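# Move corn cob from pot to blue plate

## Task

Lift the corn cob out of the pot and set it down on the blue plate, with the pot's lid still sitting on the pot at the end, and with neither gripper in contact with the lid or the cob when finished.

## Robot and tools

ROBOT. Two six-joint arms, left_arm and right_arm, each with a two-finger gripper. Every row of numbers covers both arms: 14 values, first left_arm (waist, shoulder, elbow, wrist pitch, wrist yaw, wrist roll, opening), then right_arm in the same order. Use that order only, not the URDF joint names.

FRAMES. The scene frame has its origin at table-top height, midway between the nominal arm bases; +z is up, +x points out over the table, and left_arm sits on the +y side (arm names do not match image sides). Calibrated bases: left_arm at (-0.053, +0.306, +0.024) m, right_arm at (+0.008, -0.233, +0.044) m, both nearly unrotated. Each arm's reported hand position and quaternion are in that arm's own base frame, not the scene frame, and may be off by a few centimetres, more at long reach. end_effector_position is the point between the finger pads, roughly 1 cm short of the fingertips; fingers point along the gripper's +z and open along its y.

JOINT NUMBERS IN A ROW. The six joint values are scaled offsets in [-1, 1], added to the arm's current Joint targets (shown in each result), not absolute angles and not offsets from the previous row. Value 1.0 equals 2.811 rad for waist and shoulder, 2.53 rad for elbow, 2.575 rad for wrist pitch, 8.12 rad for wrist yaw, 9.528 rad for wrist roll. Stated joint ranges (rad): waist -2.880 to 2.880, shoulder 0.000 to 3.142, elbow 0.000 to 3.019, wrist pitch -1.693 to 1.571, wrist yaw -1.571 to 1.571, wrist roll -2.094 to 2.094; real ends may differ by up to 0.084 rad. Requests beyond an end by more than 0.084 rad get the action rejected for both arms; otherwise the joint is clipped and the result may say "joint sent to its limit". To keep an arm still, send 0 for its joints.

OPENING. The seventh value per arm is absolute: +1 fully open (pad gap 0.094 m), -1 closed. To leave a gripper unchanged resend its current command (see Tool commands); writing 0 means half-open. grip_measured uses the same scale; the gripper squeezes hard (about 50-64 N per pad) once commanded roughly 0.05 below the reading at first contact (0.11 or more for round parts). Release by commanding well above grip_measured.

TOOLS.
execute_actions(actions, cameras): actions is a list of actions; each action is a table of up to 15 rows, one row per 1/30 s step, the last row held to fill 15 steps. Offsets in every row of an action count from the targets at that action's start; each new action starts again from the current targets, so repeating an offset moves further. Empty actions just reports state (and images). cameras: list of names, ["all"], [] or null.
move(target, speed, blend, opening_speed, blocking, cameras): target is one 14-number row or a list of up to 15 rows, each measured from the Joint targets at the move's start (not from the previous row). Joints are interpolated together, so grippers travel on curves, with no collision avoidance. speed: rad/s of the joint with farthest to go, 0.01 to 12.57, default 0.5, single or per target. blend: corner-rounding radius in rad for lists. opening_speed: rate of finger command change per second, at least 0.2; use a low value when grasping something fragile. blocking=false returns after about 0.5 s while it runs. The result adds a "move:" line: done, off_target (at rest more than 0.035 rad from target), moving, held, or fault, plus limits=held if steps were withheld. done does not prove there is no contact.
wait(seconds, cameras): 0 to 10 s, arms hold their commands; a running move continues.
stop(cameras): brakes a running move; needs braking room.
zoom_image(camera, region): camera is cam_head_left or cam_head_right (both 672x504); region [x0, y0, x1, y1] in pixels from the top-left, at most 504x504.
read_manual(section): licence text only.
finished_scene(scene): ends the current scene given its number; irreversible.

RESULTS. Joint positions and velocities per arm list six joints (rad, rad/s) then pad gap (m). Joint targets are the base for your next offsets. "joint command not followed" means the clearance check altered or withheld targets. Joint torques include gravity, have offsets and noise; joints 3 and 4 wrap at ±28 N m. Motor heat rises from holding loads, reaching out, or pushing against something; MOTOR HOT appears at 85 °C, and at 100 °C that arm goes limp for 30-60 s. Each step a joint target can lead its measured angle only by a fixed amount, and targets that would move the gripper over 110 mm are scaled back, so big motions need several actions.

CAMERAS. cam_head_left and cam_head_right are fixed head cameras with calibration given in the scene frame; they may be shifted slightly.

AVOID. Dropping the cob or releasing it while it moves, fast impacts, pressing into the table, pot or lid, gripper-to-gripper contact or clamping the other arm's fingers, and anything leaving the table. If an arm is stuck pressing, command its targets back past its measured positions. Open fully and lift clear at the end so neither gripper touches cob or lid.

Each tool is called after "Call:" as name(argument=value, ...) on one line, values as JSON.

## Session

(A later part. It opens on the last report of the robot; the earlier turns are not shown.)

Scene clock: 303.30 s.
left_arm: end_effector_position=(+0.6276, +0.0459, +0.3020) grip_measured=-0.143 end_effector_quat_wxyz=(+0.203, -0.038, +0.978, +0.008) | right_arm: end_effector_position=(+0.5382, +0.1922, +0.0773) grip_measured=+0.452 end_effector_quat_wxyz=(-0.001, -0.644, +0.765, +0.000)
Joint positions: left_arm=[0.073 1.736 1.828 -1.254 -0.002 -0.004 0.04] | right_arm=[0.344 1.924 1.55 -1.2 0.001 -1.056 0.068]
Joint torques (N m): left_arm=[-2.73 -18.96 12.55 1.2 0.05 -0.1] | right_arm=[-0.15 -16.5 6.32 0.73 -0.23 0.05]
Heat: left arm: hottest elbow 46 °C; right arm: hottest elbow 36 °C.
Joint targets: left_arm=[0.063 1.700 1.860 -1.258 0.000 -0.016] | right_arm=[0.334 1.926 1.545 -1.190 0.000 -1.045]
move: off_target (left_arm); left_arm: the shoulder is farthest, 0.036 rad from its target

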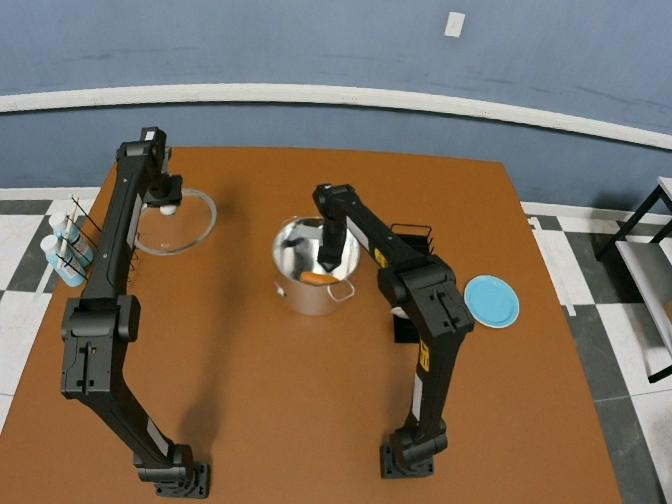

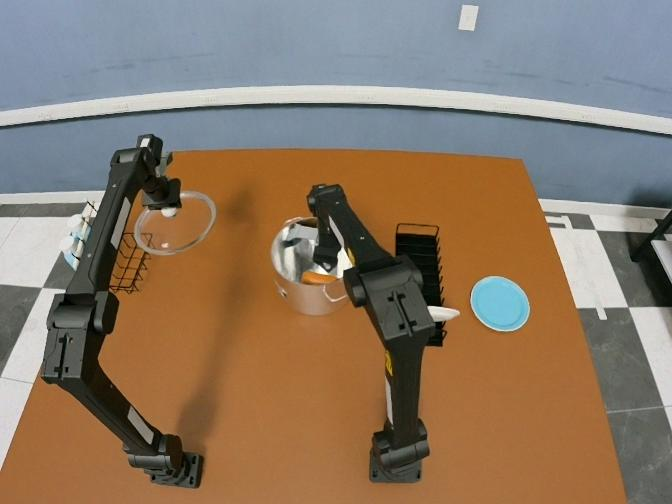

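Call:
move(target=[0,0,0,0,0,0,-0.35,0,0.0381,-0.0372,0.0792,0,0,0.45], speed=0.15, cameras=["all"])

Call:
zoom_image(camera="cam_head_left", region=[250, 190, 380, 330])

Call:
zoom_image(camera="cam_head_right", region=[250, 190, 380, 330])

Scene clock: 319.83 s.
left_arm: end_effector_position=(+0.6276, +0.0459, +0.3020) grip_measured=-0.143 end_effector_quat_wxyz=(+0.203, -0.038, +0.978, +0.008) | right_arm: end_effector_position=(+0.5496, +0.1910, +0.0223) grip_measured=+0.452 end_effector_quat_wxyz=(+0.022, -0.641, +0.767, -0.009)
Joint positions: left_arm=[0.073 1.736 1.828 -1.254 -0.002 -0.004 0.04] | right_arm=[0.336 1.98 1.48 -1.022 0.002 -1.056 0.068]
Joint torques (N m): left_arm=[-2.9 -18.61 12.38 1.22 0.11 -0.09] | right_arm=[0.44 -12.63 4.3 1.8 -0.26 0.06]
Heat: left arm: hottest elbow 46 °C; right arm: hottest elbow 36 °C.
Joint targets: left_arm=[0.063 1.700 1.860 -1.258 0.000 -0.016] | right_arm=[0.334 2.033 1.452 -0.987 0.000 -1.045]
move: off_target (left_arm, right_arm); left_arm: the shoulder is farthest, 0.036 rad from its target; right_arm: the shoulder is farthest, 0.053 rad from its target

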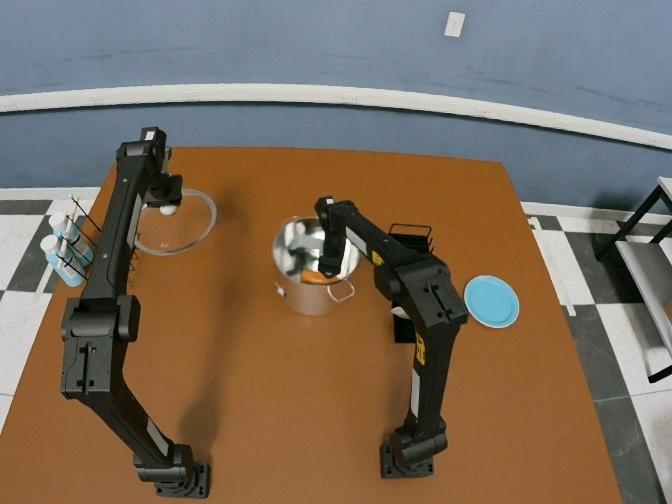

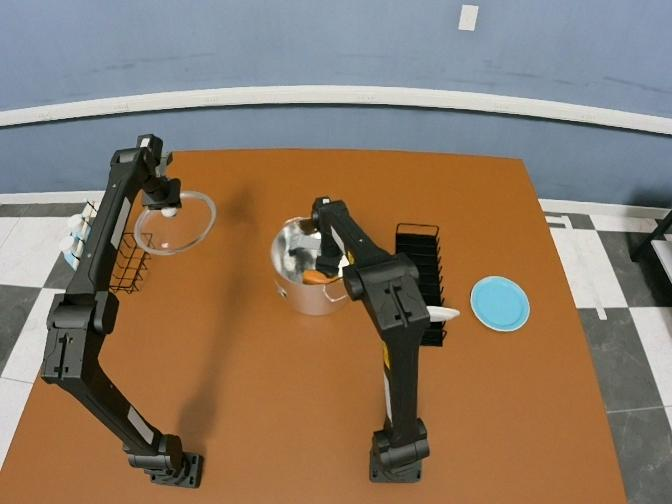

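Scaled by 3.600 from the camera's 672x504 image, which has a finer 960x720 frame.

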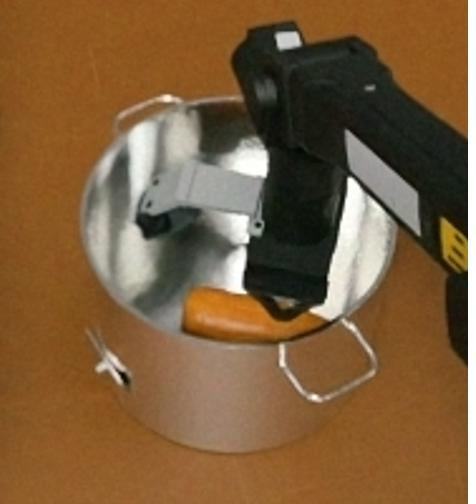

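Scaled by 3.600 from the camera's 672x504 image, which has a finer 960x720 frame.

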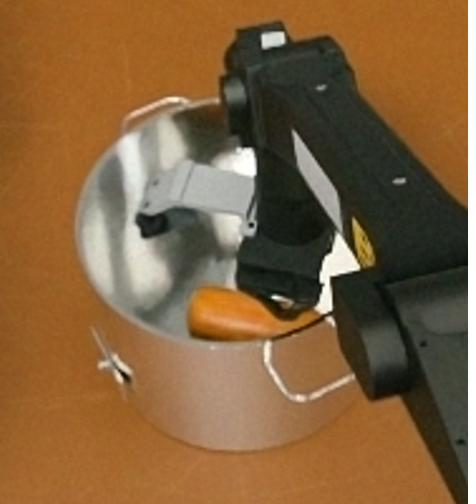

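Call:
move(target=[0,0,0,0,0,0,-0.35,0.0046,-0.0381,0.0055,-0.0482,0,0,0.7], speed=0.3, cameras=["all"])

Call:
zoom_image(camera="cam_head_left", region=[250, 190, 380, 330])

Call:
zoom_image(camera="cam_head_right", region=[250, 190, 380, 330])

Scene clock: 355.67 s.
left_arm: end_effector_position=(+0.6276, +0.0459, +0.3020) grip_measured=-0.143 end_effector_quat_wxyz=(+0.203, -0.038, +0.978, +0.008) | right_arm: end_effector_position=(+0.5287, +0.1838, +0.0347) grip_measured=+0.698 end_effector_quat_wxyz=(-0.006, -0.641, +0.768, +0.003)
Joint positions: left_arm=[0.073 1.736 1.828 -1.254 -0.002 -0.004 0.04] | right_arm=[0.335 1.949 1.467 -1.103 0 -1.056 0.08]
Joint torques (N m): left_arm=[-2.2 -18.84 12.51 1.25 0.06 -0.1] | right_arm=[1.44 -18.37 6.23 0.03 -0.18 0.05]
Heat: left arm: hottest elbow 46 °C; right arm: hottest elbow 35 °C.
Joint targets: left_arm=[0.063 1.700 1.860 -1.258 0.000 -0.016] | right_arm=[0.347 1.926 1.465 -1.110 0.000 -1.045]
move: off_target (left_arm); left_arm: the shoulder is farthest, 0.036 rad from its target

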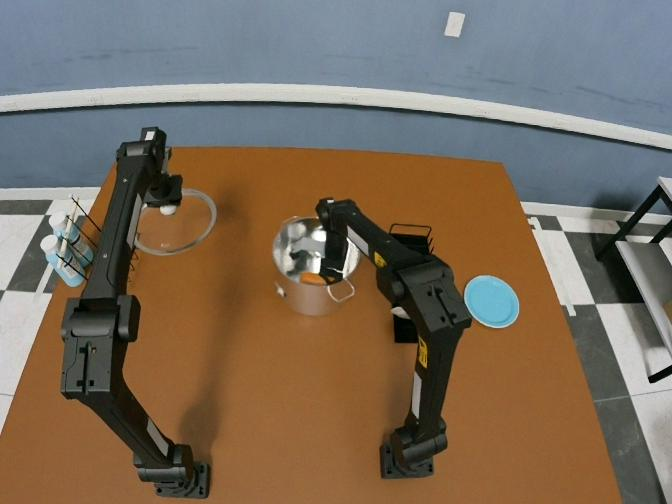

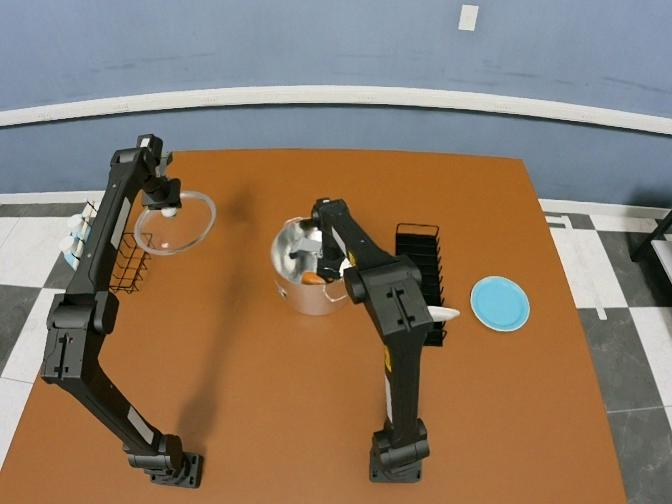

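Scaled by 3.600 from the camera's 672x504 image, which has a finer 960x720 frame.

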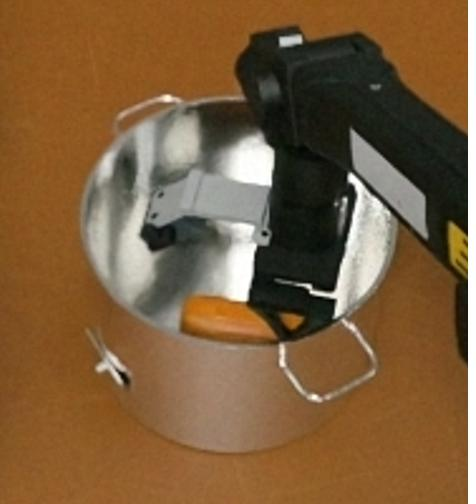

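Scaled by 3.600 from the camera's 672x504 image, which has a finer 960x720 frame.

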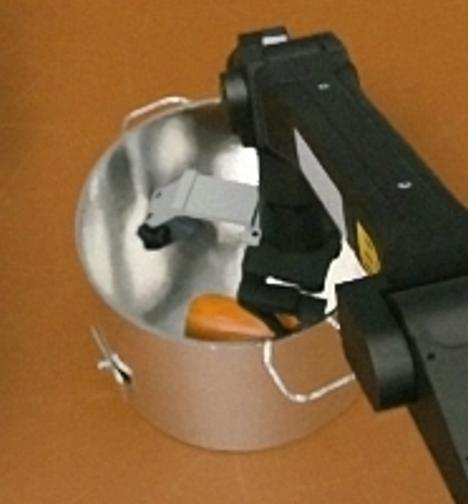

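Call:
move(target=[0,0,0,0,0,0,-0.35,0,0.0334,-0.0202,0.0575,0,0,0.7], speed=0.15, cameras=["all"])

Call:
zoom_image(camera="cam_head_left", region=[250, 190, 380, 330])

Call:
zoom_image(camera="cam_head_right", region=[250, 190, 380, 330])

Scene clock: 364.83 s.
left_arm: end_effector_position=(+0.6276, +0.0459, +0.3020) grip_measured=-0.143 end_effector_quat_wxyz=(+0.203, -0.038, +0.978, +0.008) | right_arm: end_effector_position=(+0.5311, +0.1846, -0.0162) grip_measured=+0.698 end_effector_quat_wxyz=(+0.001, -0.641, +0.768, +0.000)
Joint positions: left_arm=[0.073 1.736 1.828 -1.254 -0.002 -0.004 0.04] | right_arm=[0.335 2.014 1.419 -0.975 0 -1.056 0.08]
Joint torques (N m): left_arm=[-2.43 -19.14 12.41 1.36 0.07 -0.09] | right_arm=[1.38 -16.26 5.57 0.83 -0.18 0.05]
Heat: left arm: hottest elbow 46 °C; right arm: hottest elbow 35 °C.
Joint targets: left_arm=[0.063 1.700 1.860 -1.258 0.000 -0.016] | right_arm=[0.347 2.020 1.414 -0.962 0.000 -1.045]
move: off_target (left_arm); left_arm: the shoulder is farthest, 0.036 rad from its target

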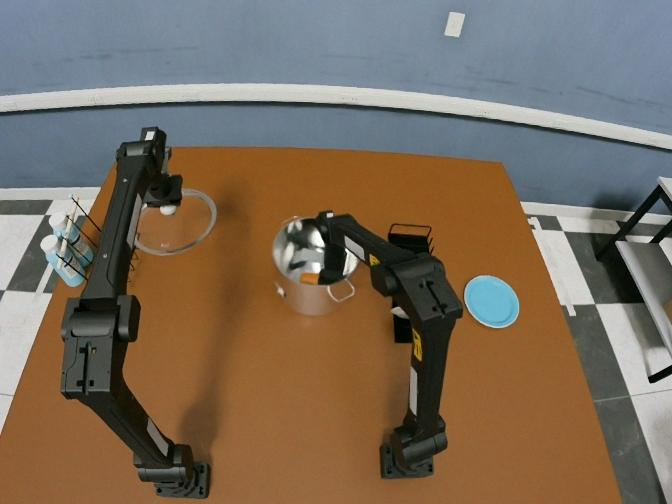

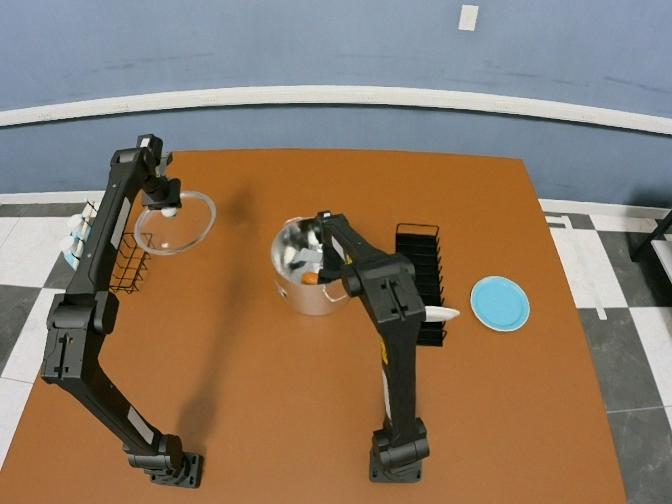

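Scaled by 3.600 from the camera's 672x504 image, which has a finer 960x720 frame.

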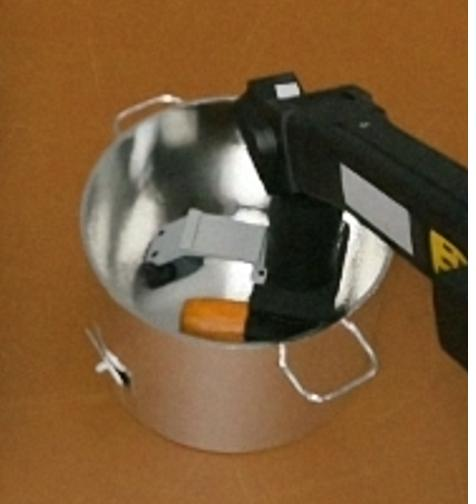

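Scaled by 3.600 from the camera's 672x504 image, which has a finer 960x720 frame.

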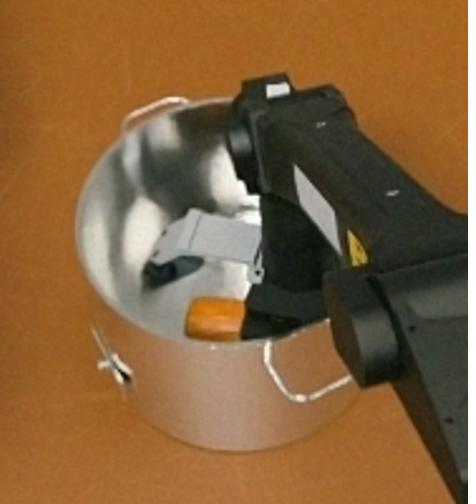

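Call:
move(target=[0,0,0,0,0,0,-0.35,0,0,0,0,0,0,-0.5], opening_speed=0.4)

Scene clock: 372.47 s.
left_arm: end_effector_position=(+0.6276, +0.0459, +0.3020) grip_measured=-0.143 end_effector_quat_wxyz=(+0.203, -0.038, +0.978, +0.008) | right_arm: end_effector_position=(+0.5319, +0.1848, -0.0162) grip_measured=-0.025 end_effector_quat_wxyz=(+0.002, -0.641, +0.768, -0.001)
Joint positions: left_arm=[0.073 1.736 1.828 -1.254 -0.002 -0.004 0.04] | right_arm=[0.335 2.014 1.419 -0.971 0 -1.056 0.046]
Joint torques (N m): left_arm=[-2.32 -19.08 12.48 1.26 0.08 -0.08] | right_arm=[1.38 -16.32 5.57 0.7 -0.19 0.05]
Heat: left arm: hottest elbow 46 °C; right arm: hottest elbow 35 °C.
Joint targets: left_arm=[0.063 1.700 1.860 -1.258 0.000 -0.016] | right_arm=[0.347 2.020 1.414 -0.962 0.000 -1.045]
move: off_target (left_arm); left_arm: the shoulder is farthest, 0.036 rad from its target

Call:
move(target=[[0,0,0,0,0,0,-0.35,0,-0.053,0.0617,-0.101,0,0,-0.5],[0,0,0,0,0,0,-0.35,0,-0.0768,0.1502,-0.2101,0,0,-0.5]], speed=0.25, blend=0.05, cameras=["all"])

Call:
zoom_image(camera="cam_head_left", region=[250, 180, 390, 330])

Call:
zoom_image(camera="cam_head_left", region=[370, 210, 550, 360])

Scene clock: 384.67 s.
left_arm: end_effector_position=(+0.6276, +0.0459, +0.3020) grip_measured=-0.143 end_effector_quat_wxyz=(+0.203, -0.038, +0.978, +0.008) | right_arm: end_effector_position=(+0.5269, +0.1830, +0.1895) grip_measured=-0.033 end_effector_quat_wxyz=(-0.017, -0.640, +0.769, +0.006)
Joint positions: left_arm=[0.073 1.736 1.828 -1.254 -0.002 -0.004 0.04] | right_arm=[0.335 1.838 1.726 -1.496 0 -1.053 0.045]
Joint torques (N m): left_arm=[-2.37 -19.08 12.49 1.31 0.07 -0.08] | right_arm=[1.44 -18.96 12.16 -0.05 -0.2 0.02]
Heat: left arm: hottest elbow 46 °C; right arm: hottest elbow 35 °C.
Joint targets: left_arm=[0.063 1.700 1.860 -1.258 0.000 -0.016] | right_arm=[0.347 1.804 1.794 -1.503 0.000 -1.045]
move: off_target (left_arm, right_arm); left_arm: the shoulder is farthest, 0.036 rad from its target; right_arm: the elbow is farthest, 0.068 rad from its target

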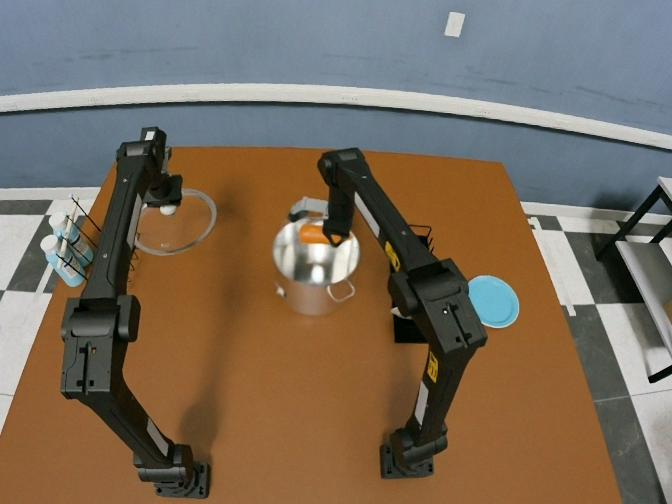

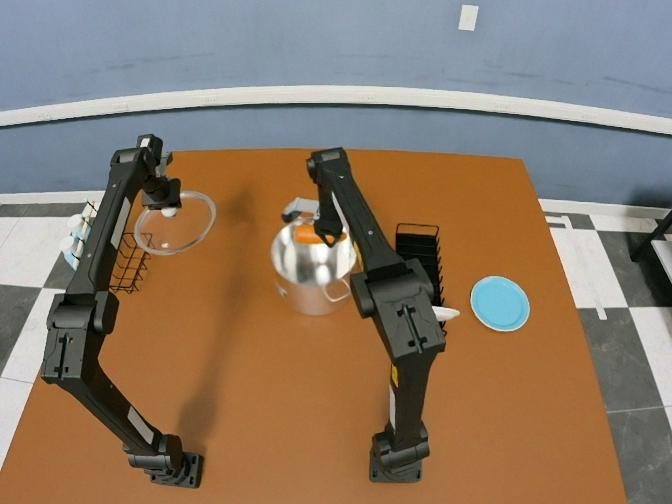

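Scaled by 3.360 from the camera's 672x504 image, which has a finer 960x720 frame.

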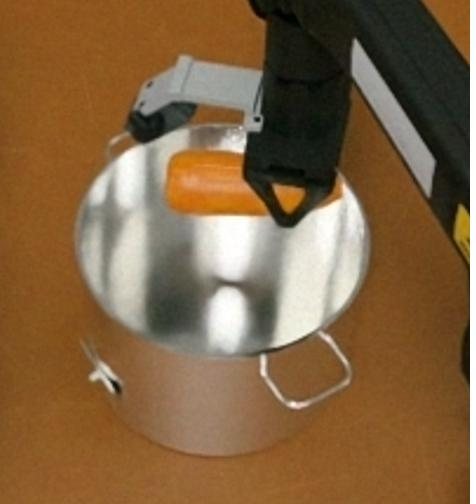

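Scaled by 2.800 from the camera's 672x504 image, which has a finer 960x720 frame.

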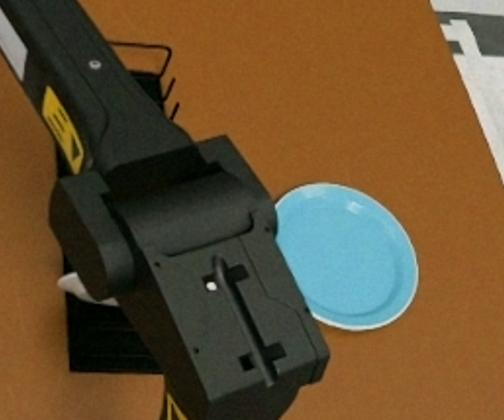

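Call:
move(target=[0,0,0,0,0,0,-0.35,-0.3607,0,0,0,0,0,-0.5], speed=0.7, cameras=["all"])

Call:
zoom_image(camera="cam_head_left", region=[400, 200, 560, 350])

Call:
zoom_image(camera="cam_head_right", region=[400, 200, 560, 350])

Scene clock: 416.33 s.
left_arm: end_effector_position=(+0.6276, +0.0459, +0.3020) grip_measured=-0.143 end_effector_quat_wxyz=(+0.203, -0.038, +0.978, +0.008) | right_arm: end_effector_position=(+0.4333, -0.3511, +0.1895) grip_measured=-0.033 end_effector_quat_wxyz=(-0.014, -0.186, +0.982, +0.013)
Joint positions: left_arm=[0.073 1.736 1.828 -1.254 -0.002 -0.004 0.04] | right_arm=[-0.679 1.838 1.726 -1.496 0.004 -1.053 0.045]
Joint torques (N m): left_arm=[-2.32 -18.78 12.46 1.32 0.07 -0.09] | right_arm=[1.38 -18.96 12.16 -0.03 -0.37 0.02]
Heat: left arm: hottest elbow 47 °C; right arm: hottest elbow 40 °C.
Joint targets: left_arm=[0.063 1.700 1.860 -1.258 0.000 -0.016] | right_arm=[-0.667 1.804 1.794 -1.503 0.000 -1.045]
move: off_target (left_arm, right_arm); left_arm: the shoulder is farthest, 0.036 rad from its target; right_arm: the elbow is farthest, 0.068 rad from its target

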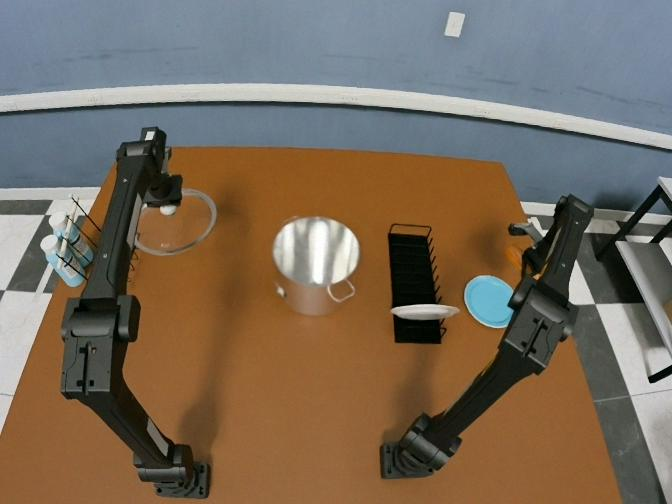

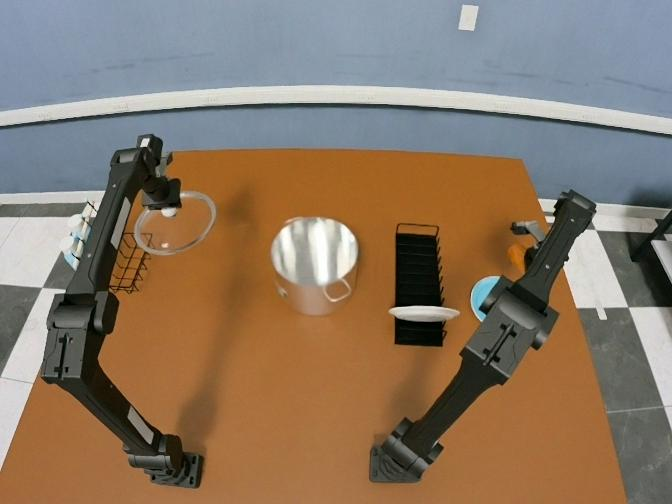

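Scaled by 3.150 from the camera's 672x504 image, which has a finer 960x720 frame.

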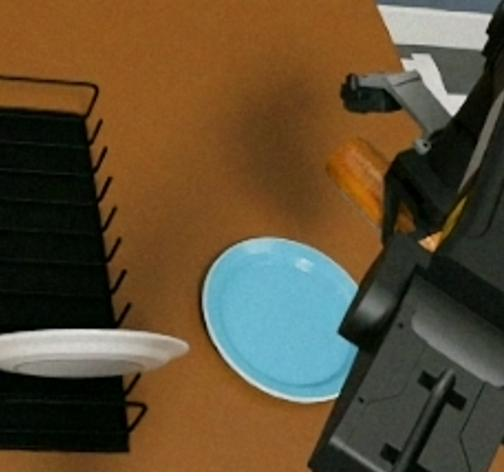

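Scaled by 3.150 from the camera's 672x504 image, which has a finer 960x720 frame.

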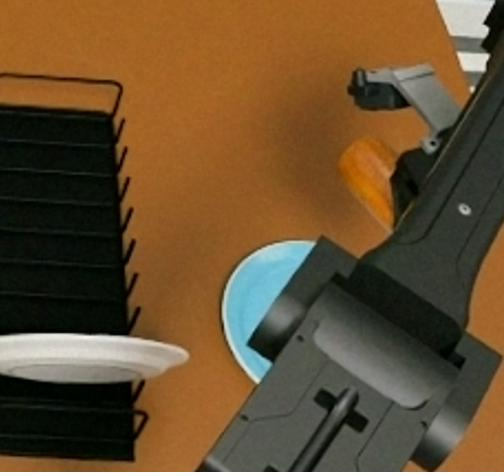

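Call:
move(target=[0,0,0,0,0,0,-0.35,0.0043,0.0473,-0.1217,0.1499,0,0,-0.5], speed=0.4, cameras=["all"])

Call:
zoom_image(camera="cam_head_left", region=[400, 200, 560, 350])

Call:
zoom_image(camera="cam_head_right", region=[400, 200, 560, 350])

Scene clock: 432.97 s.
left_arm: end_effector_position=(+0.6276, +0.0459, +0.3020) grip_measured=-0.143 end_effector_quat_wxyz=(+0.203, -0.038, +0.978, +0.008) | right_arm: end_effector_position=(+0.4391, -0.3492, +0.0407) grip_measured=-0.033 end_effector_quat_wxyz=(-0.008, -0.190, +0.982, +0.007)
Joint positions: left_arm=[0.073 1.736 1.828 -1.254 -0.002 -0.004 0.04] | right_arm=[-0.67 1.948 1.484 -1.128 0.004 -1.053 0.045]
Joint torques (N m): left_arm=[-2.67 -19.02 12.4 1.5 0.08 -0.09] | right_arm=[1.61 -17.49 6.53 0.7 -0.36 0.02]
Motor temperatures (°C): left_arm=[31 39 47 28 28 25 30] | right_arm=[26 33 42 28 27 26 27]
Heat: left arm: hottest elbow 47 °C; right arm: hottest elbow 42 °C.
Joint targets: left_arm=[0.063 1.700 1.860 -1.258 0.000 -0.016] | right_arm=[-0.655 1.937 1.486 -1.117 0.000 -1.045]
move: off_target (left_arm); left_arm: the shoulder is farthest, 0.036 rad from its target

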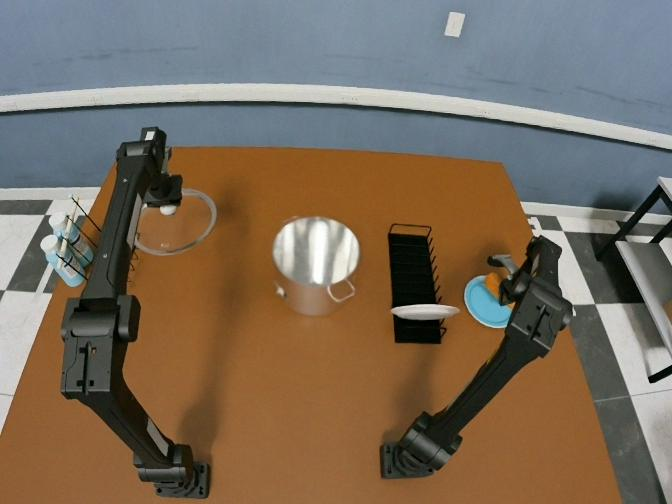

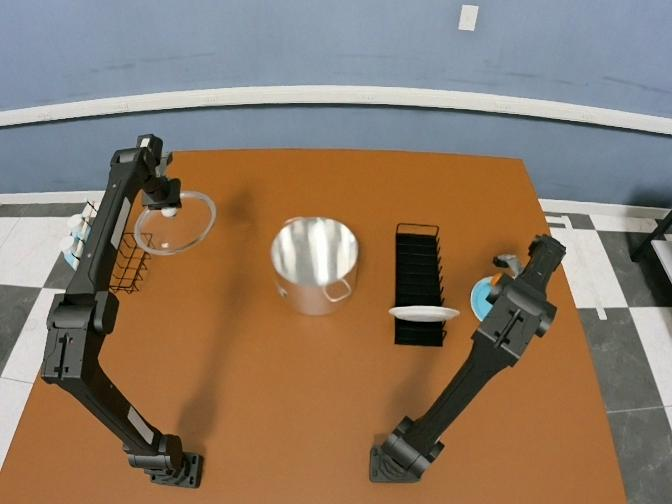

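Scaled by 3.150 from the camera's 672x504 image, which has a finer 960x720 frame.

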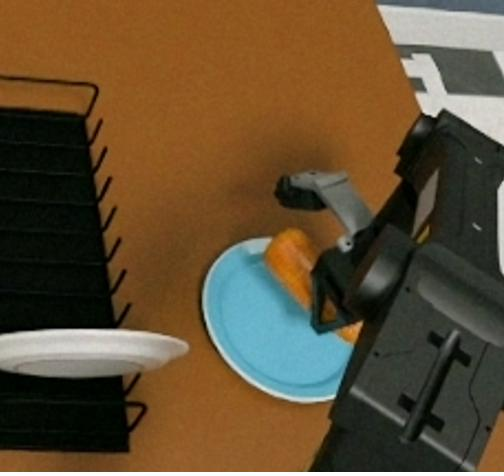

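Scaled by 3.150 from the camera's 672x504 image, which has a finer 960x720 frame.

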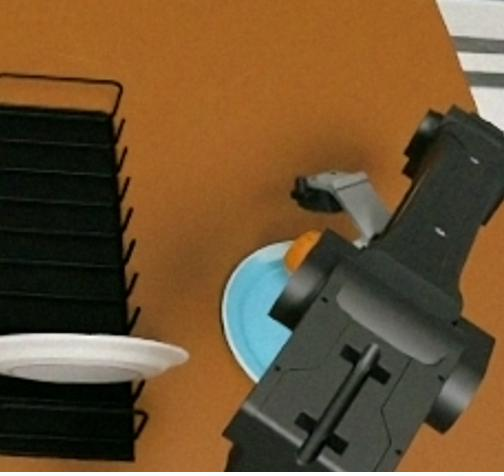

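Call:
move(target=[0,0,0,0,0,0,-0.35,0,0.0206,-0.0253,0.054,0,0,-0.5], speed=0.12, cameras=["all"])

Call:
zoom_image(camera="cam_head_left", region=[400, 200, 560, 350])

Scene clock: 445.10 s.
left_arm: end_effector_position=(+0.6276, +0.0459, +0.3020) grip_measured=-0.143 end_effector_quat_wxyz=(+0.203, -0.038, +0.978, +0.008) | right_arm: end_effector_position=(+0.4400, -0.3500, -0.0077) grip_measured=-0.033 end_effector_quat_wxyz=(+0.000, -0.190, +0.982, -0.003)
Joint positions: left_arm=[0.073 1.736 1.828 -1.254 -0.002 -0.004 0.04] | right_arm=[-0.67 2 1.423 -0.989 0.004 -1.053 0.045]
Joint torques (N m): left_arm=[-2.43 -18.55 12.48 1.32 0.11 -0.11] | right_arm=[1.61 -17.14 6 0.8 -0.36 0.02]
Heat: left arm: hottest elbow 47 °C; right arm: hottest elbow 41 °C.
Joint targets: left_arm=[0.063 1.700 1.860 -1.258 0.000 -0.016] | right_arm=[-0.655 1.995 1.423 -0.978 0.000 -1.045]
move: off_target (left_arm); left_arm: the shoulder is farthest, 0.036 rad from its target

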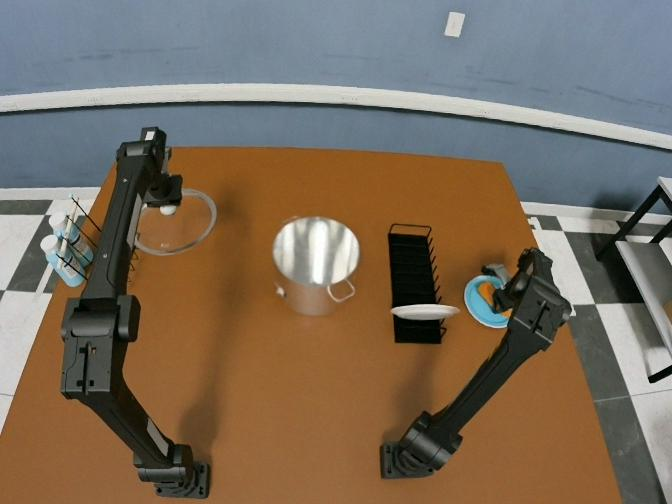

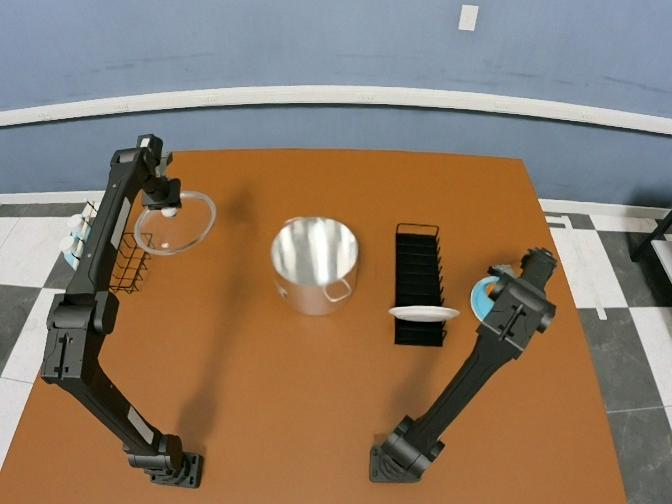

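Scaled by 3.150 from the camera's 672x504 image, which has a finer 960x720 frame.

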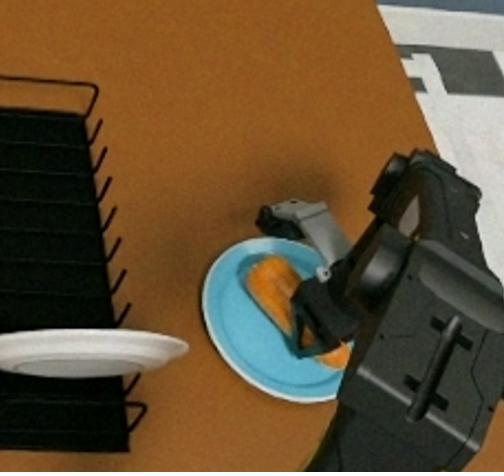

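Call:
move(target=[0,0,0,0,0,0,-0.35,0,0.0064,0,0.007,0,0,-0.5], speed=0.1)

Scene clock: 449.73 s.
left_arm: end_effector_position=(+0.6276, +0.0459, +0.3020) grip_measured=-0.143 end_effector_quat_wxyz=(+0.203, -0.038, +0.978, +0.008) | right_arm: end_effector_position=(+0.4416, -0.3511, -0.0139) grip_measured=-0.033 end_effector_quat_wxyz=(+0.001, -0.190, +0.982, -0.004)
Joint positions: left_arm=[0.073 1.736 1.828 -1.254 -0.002 -0.004 0.04] | right_arm=[-0.67 2.011 1.423 -0.975 0.003 -1.053 0.045]
Joint torques (N m): left_arm=[-2.61 -19.02 12.36 1.25 0.08 -0.08] | right_arm=[1.61 -16.67 5.97 0.91 -0.36 0.02]
Heat: left arm: hottest elbow 47 °C; right arm: hottest elbow 40 °C.
Joint targets: left_arm=[0.063 1.700 1.860 -1.258 0.000 -0.016] | right_arm=[-0.655 2.013 1.423 -0.960 0.000 -1.045]
move: off_target (left_arm); left_arm: the shoulder is farthest, 0.036 rad from its target

Call:
move(target=[0,0,0,0,0,0,-0.35,0,0.0064,0,0.007,0,0,-0.5], speed=0.1, cameras=["all"])

Call:
zoom_image(camera="cam_head_left", region=[450, 240, 550, 340])

Scene clock: 454.93 s.
left_arm: end_effector_position=(+0.6276, +0.0459, +0.3020) grip_measured=-0.143 end_effector_quat_wxyz=(+0.203, -0.038, +0.978, +0.008) | right_arm: end_effector_position=(+0.4427, -0.3519, -0.0145) grip_measured=-0.033 end_effector_quat_wxyz=(+0.003, -0.190, +0.982, -0.006)
Joint positions: left_arm=[0.073 1.736 1.828 -1.254 -0.002 -0.004 0.04] | right_arm=[-0.67 2.012 1.423 -0.968 0.003 -1.053 0.045]
Joint torques (N m): left_arm=[-2.61 -19.37 12.45 1.25 0.1 -0.1] | right_arm=[1.67 -15.33 5.97 1.4 -0.31 0.02]
Heat: left arm: hottest elbow 47 °C; right arm: hottest elbow 40 °C.
Joint targets: left_arm=[0.063 1.700 1.860 -1.258 0.000 -0.016] | right_arm=[-0.655 2.031 1.423 -0.943 0.000 -1.045]
move: off_target (left_arm); left_arm: the shoulder is farthest, 0.036 rad from its target

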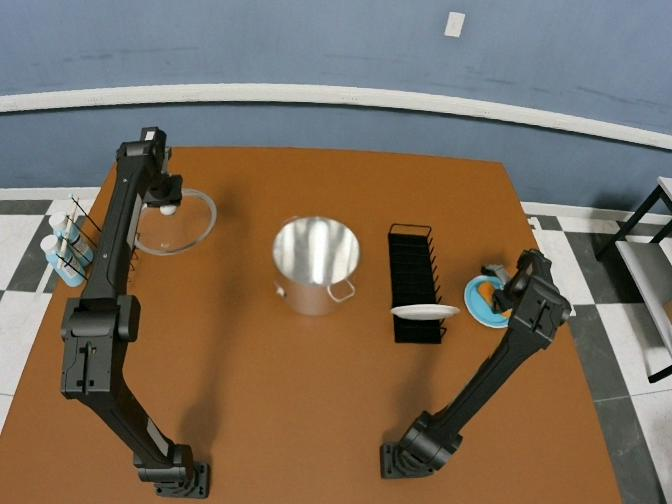

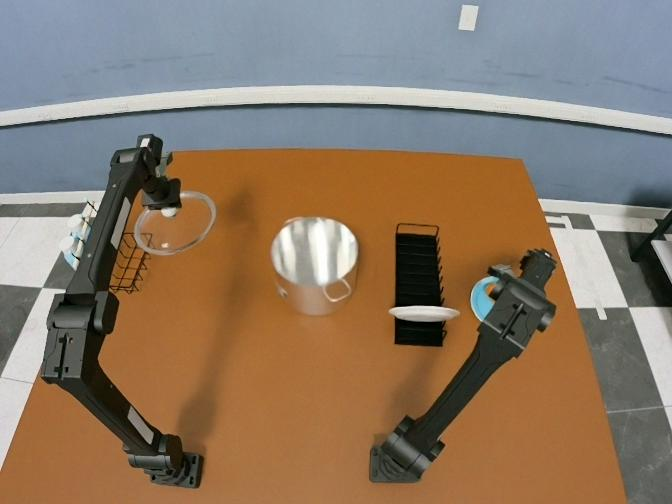

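Scaled by 5.040 from the camera's 672x504 image, which has a finer 960x720 frame.

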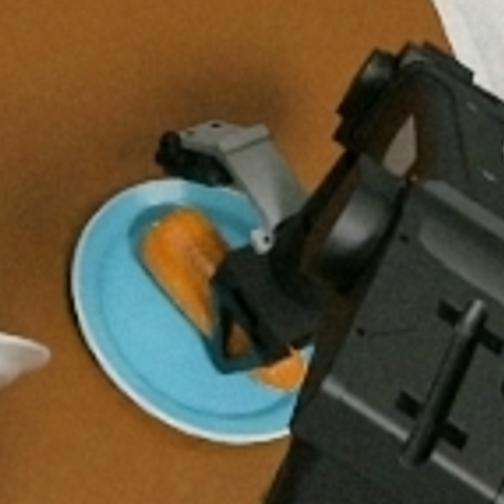

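Call:
move(target=[0,0,0,0,0,0,-0.35,0,-0.005,0,-0.005,0,0,-0.5], speed=0.1)

Call:
move(target=[0,0,0,0,0,0,-0.35,0,0,0,0,0,0,0.6], opening_speed=0.6)

Call:
move(target=[[0,0,0,0,0,0,-0.35,0,-0.0294,0.0249,-0.065,0,0,0.6],[0,0,0,0,0,0,-0.35,0,-0.0765,0.1466,-0.2155,0,0,0.6]], speed=0.3, blend=0.05, cameras=["all"])

Call:
zoom_image(camera="cam_head_left", region=[450, 240, 550, 340])

Scene clock: 463.50 s.
left_arm: end_effector_position=(+0.6276, +0.0459, +0.3020) grip_measured=-0.143 end_effector_quat_wxyz=(+0.203, -0.038, +0.978, +0.008) | right_arm: end_effector_position=(+0.4427, -0.3519, -0.0145) grip_measured=-0.033 end_effector_quat_wxyz=(+0.003, -0.190, +0.982, -0.006)
Joint positions: left_arm=[0.073 1.736 1.828 -1.254 -0.002 -0.004 0.04] | right_arm=[-0.67 2.012 1.423 -0.968 0.003 -1.053 0.045]
Joint torques (N m): left_arm=[-2.26 -19.37 12.55 1.46 0.06 -0.05] | right_arm=[1.61 -16.44 5.98 0.88 -0.31 0.02]
Heat: left arm: hottest elbow 47 °C; right arm: hottest elbow 39 °C.
Joint targets: left_arm=[0.063 1.700 1.860 -1.258 0.000 -0.016] | right_arm=[-0.655 2.017 1.423 -0.955 0.000 -1.045]
move: off_target (left_arm); left_arm: the shoulder is farthest, 0.036 rad from its target

Scene clock: 465.70 s.
left_arm: end_effector_position=(+0.6276, +0.0459, +0.3020) grip_measured=-0.143 end_effector_quat_wxyz=(+0.203, -0.038, +0.978, +0.008) | right_arm: end_effector_position=(+0.4434, -0.3524, -0.0145) grip_measured=+0.597 end_effector_quat_wxyz=(+0.004, -0.190, +0.982, -0.007)
Joint positions: left_arm=[0.073 1.736 1.828 -1.254 -0.002 -0.004 0.04] | right_arm=[-0.67 2.012 1.423 -0.965 0.003 -1.053 0.075]
Joint torques (N m): left_arm=[-2.26 -19.14 12.3 1.32 0.08 -0.1] | right_arm=[1.61 -16.44 5.98 0.75 -0.31 0.02]
Heat: left arm: hottest elbow 47 °C; right arm: hottest elbow 39 °C.
Joint targets: left_arm=[0.063 1.700 1.860 -1.258 0.000 -0.016] | right_arm=[-0.655 2.017 1.423 -0.955 0.000 -1.045]
move: off_target (left_arm); left_arm: the shoulder is farthest, 0.036 rad from its target

Scene clock: 468.13 s.
left_arm: end_effector_position=(+0.6276, +0.0459, +0.3020) grip_measured=-0.143 end_effector_quat_wxyz=(+0.203, -0.038, +0.978, +0.008) | right_arm: end_effector_position=(+0.4368, -0.3471, +0.2035) grip_measured=+0.598 end_effector_quat_wxyz=(-0.006, -0.190, +0.982, +0.005)
Joint positions: left_arm=[0.073 1.736 1.828 -1.254 -0.002 -0.004 0.04] | right_arm=[-0.67 1.819 1.737 -1.503 0.002 -1.053 0.075]
Joint torques (N m): left_arm=[-2.43 -19.14 12.49 1.18 0.09 -0.08] | right_arm=[1.61 -17.26 11.34 0.05 -0.31 0.02]
Heat: left arm: hottest elbow 47 °C; right arm: hottest elbow 39 °C.
Joint targets: left_arm=[0.063 1.700 1.860 -1.258 0.000 -0.016] | right_arm=[-0.655 1.802 1.793 -1.510 0.000 -1.045]
move: off_target (left_arm, right_arm); left_arm: the shoulder is farthest, 0.036 rad from its target; right_arm: the elbow is farthest, 0.057 rad from its target

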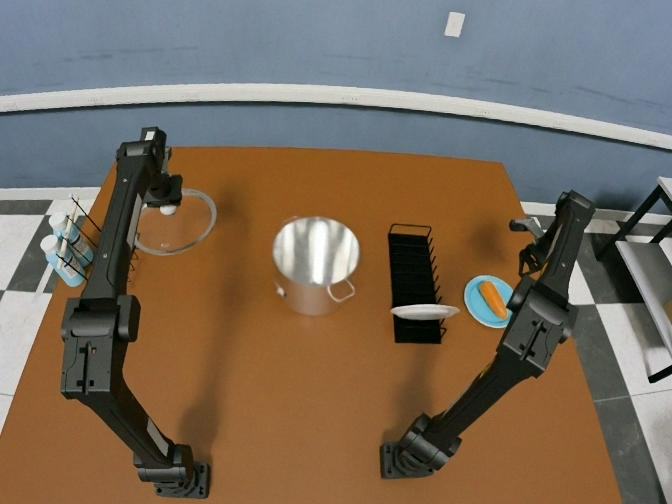

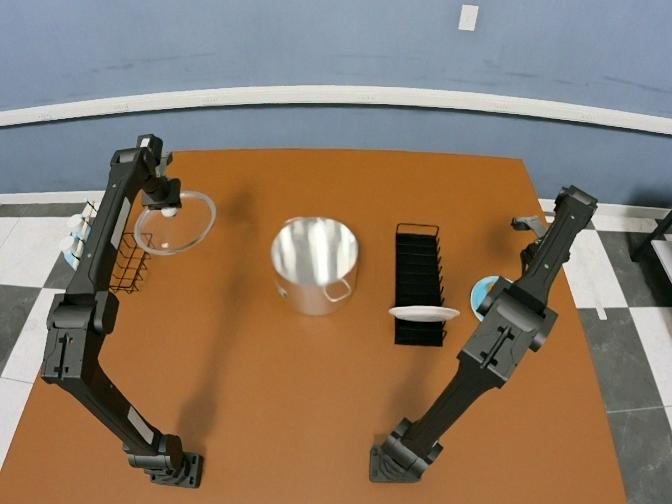

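Scaled by 5.040 from the camera's 672x504 image, which has a finer 960x720 frame.

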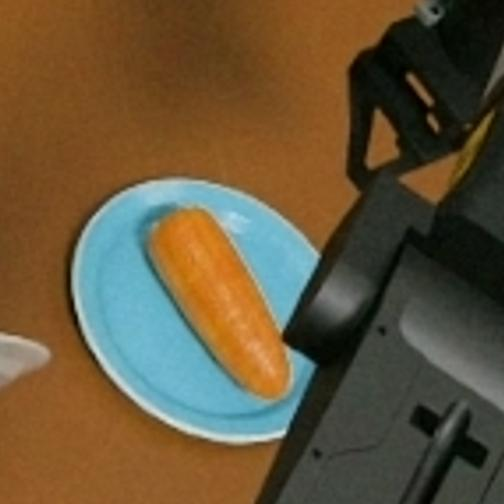

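Call:
move(target=[-0.2134,0,0,0,0,0,-0.35,0,0,0,0,0,0,0.6], speed=0.5, cameras=["all"])

Call:
zoom_image(camera="cam_head_left", region=[240, 160, 400, 330])

Scene clock: 476.23 s.
left_arm: end_effector_position=(+0.5370, -0.3281, +0.3020) grip_measured=-0.143 end_effector_quat_wxyz=(+0.195, +0.263, +0.943, -0.056) | right_arm: end_effector_position=(+0.4367, -0.3470, +0.2035) grip_measured=+0.598 end_effector_quat_wxyz=(-0.006, -0.190, +0.982, +0.005)
Joint positions: left_arm=[-0.547 1.736 1.828 -1.254 0.002 -0.004 0.04] | right_arm=[-0.67 1.819 1.737 -1.503 0.002 -1.053 0.075]
Joint torques (N m): left_arm=[-0.73 -18.08 12.53 1.33 -0.08 -0.09] | right_arm=[1.67 -17.44 11.34 0.02 -0.31 0.02]
Heat: left arm: hottest elbow 47 °C; right arm: hottest elbow 40 °C.
Joint targets: left_arm=[-0.537 1.700 1.860 -1.258 0.000 -0.016] | right_arm=[-0.655 1.802 1.793 -1.510 0.000 -1.045]
move: off_target (left_arm, right_arm); left_arm: the shoulder is farthest, 0.036 rad from its target; right_arm: the elbow is farthest, 0.056 rad from its target

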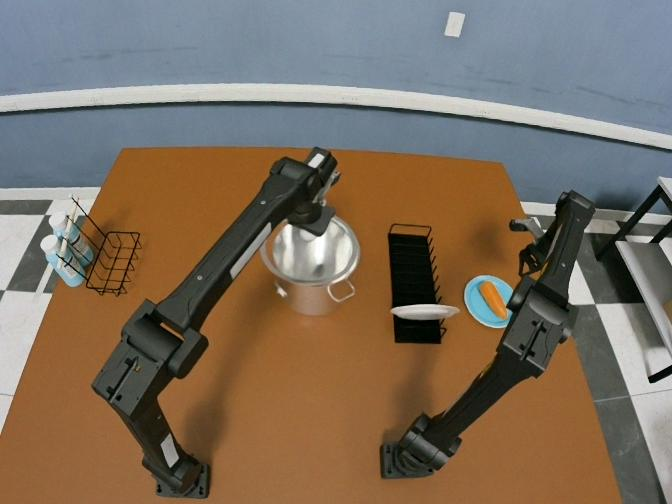

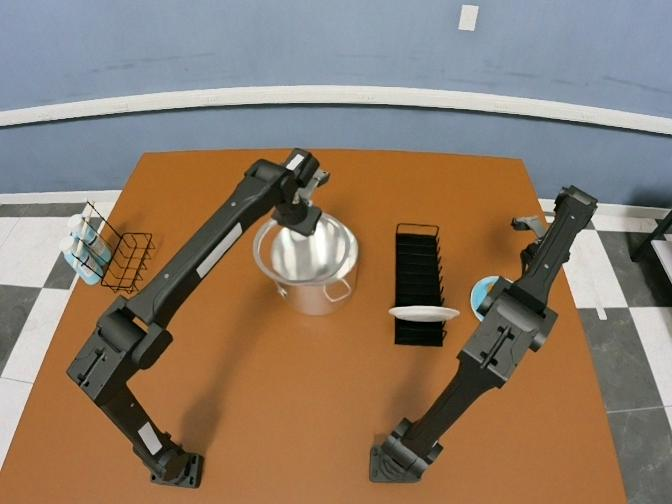

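Scaled by 2.965 from the camera's 672x504 image, which has a finer 960x720 frame.

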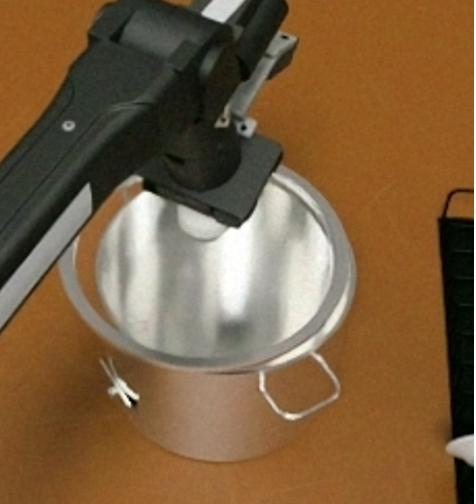

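Call:
move(target=[0.0107,0.064,0,0.0536,0,0,-0.35,0,0,0,0,0,0,0.6], speed=0.2, cameras=["all"])

Call:
zoom_image(camera="cam_head_left", region=[240, 160, 400, 330])

Call:
zoom_image(camera="cam_head_right", region=[240, 160, 400, 330])

Scene clock: 486.90 s.
left_arm: end_effector_position=(+0.5846, -0.3362, +0.2143) grip_measured=-0.143 end_effector_quat_wxyz=(+0.175, +0.251, +0.951, -0.048) | right_arm: end_effector_position=(+0.4367, -0.3470, +0.2035) grip_measured=+0.598 end_effector_quat_wxyz=(-0.006, -0.190, +0.982, +0.005)
Joint positions: left_arm=[-0.521 1.891 1.828 -1.143 0.002 -0.004 0.04] | right_arm=[-0.67 1.819 1.737 -1.503 0.002 -1.053 0.075]
Joint torques (N m): left_arm=[-0.85 -19.14 12.14 2.32 -0.07 -0.12] | right_arm=[1.61 -17.44 11.34 0.01 -0.3 0.02]
Heat: left arm: hottest elbow 47 °C; right arm: hottest elbow 41 °C.
Joint targets: left_arm=[-0.507 1.880 1.860 -1.120 0.000 -0.016] | right_arm=[-0.655 1.802 1.793 -1.510 0.000 -1.045]
move: off_target (right_arm); right_arm: the elbow is farthest, 0.056 rad from its target

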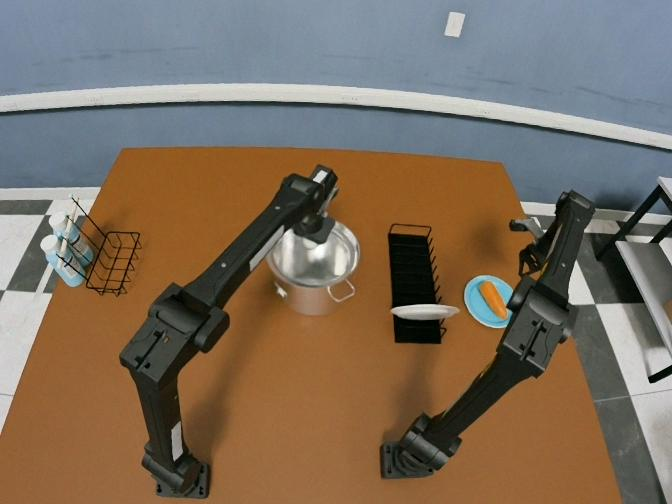

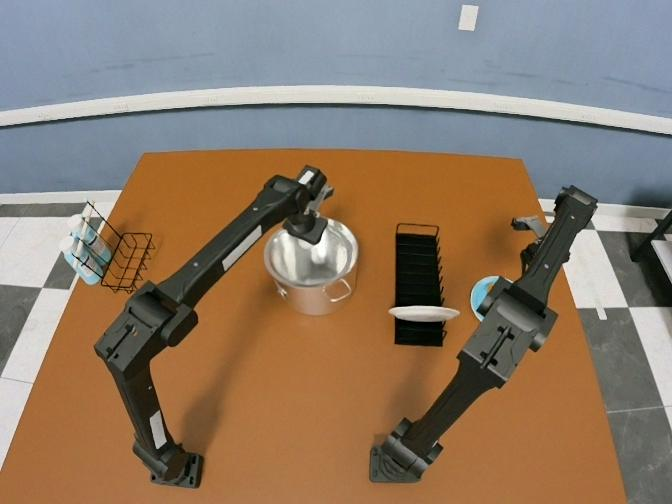

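Scaled by 2.965 from the camera's 672x504 image, which has a finer 960x720 frame.

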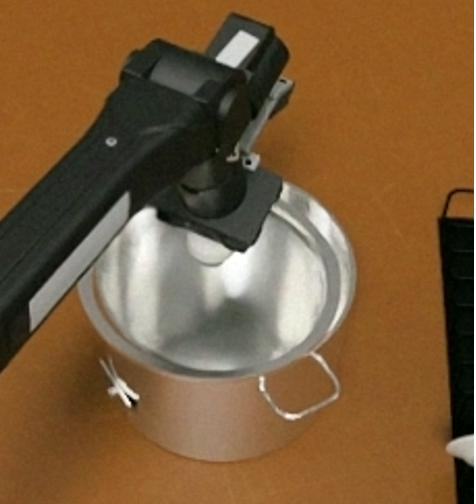

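Scaled by 2.965 from the camera's 672x504 image, which has a finer 960x720 frame.

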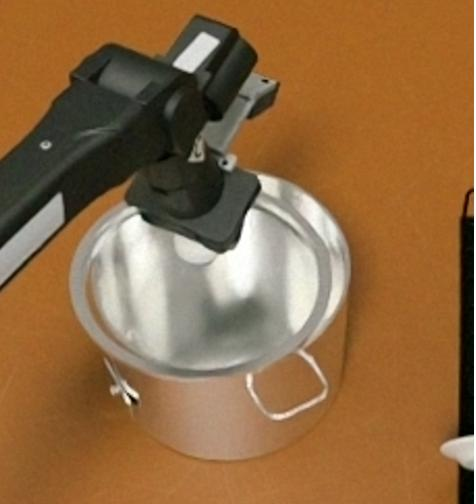

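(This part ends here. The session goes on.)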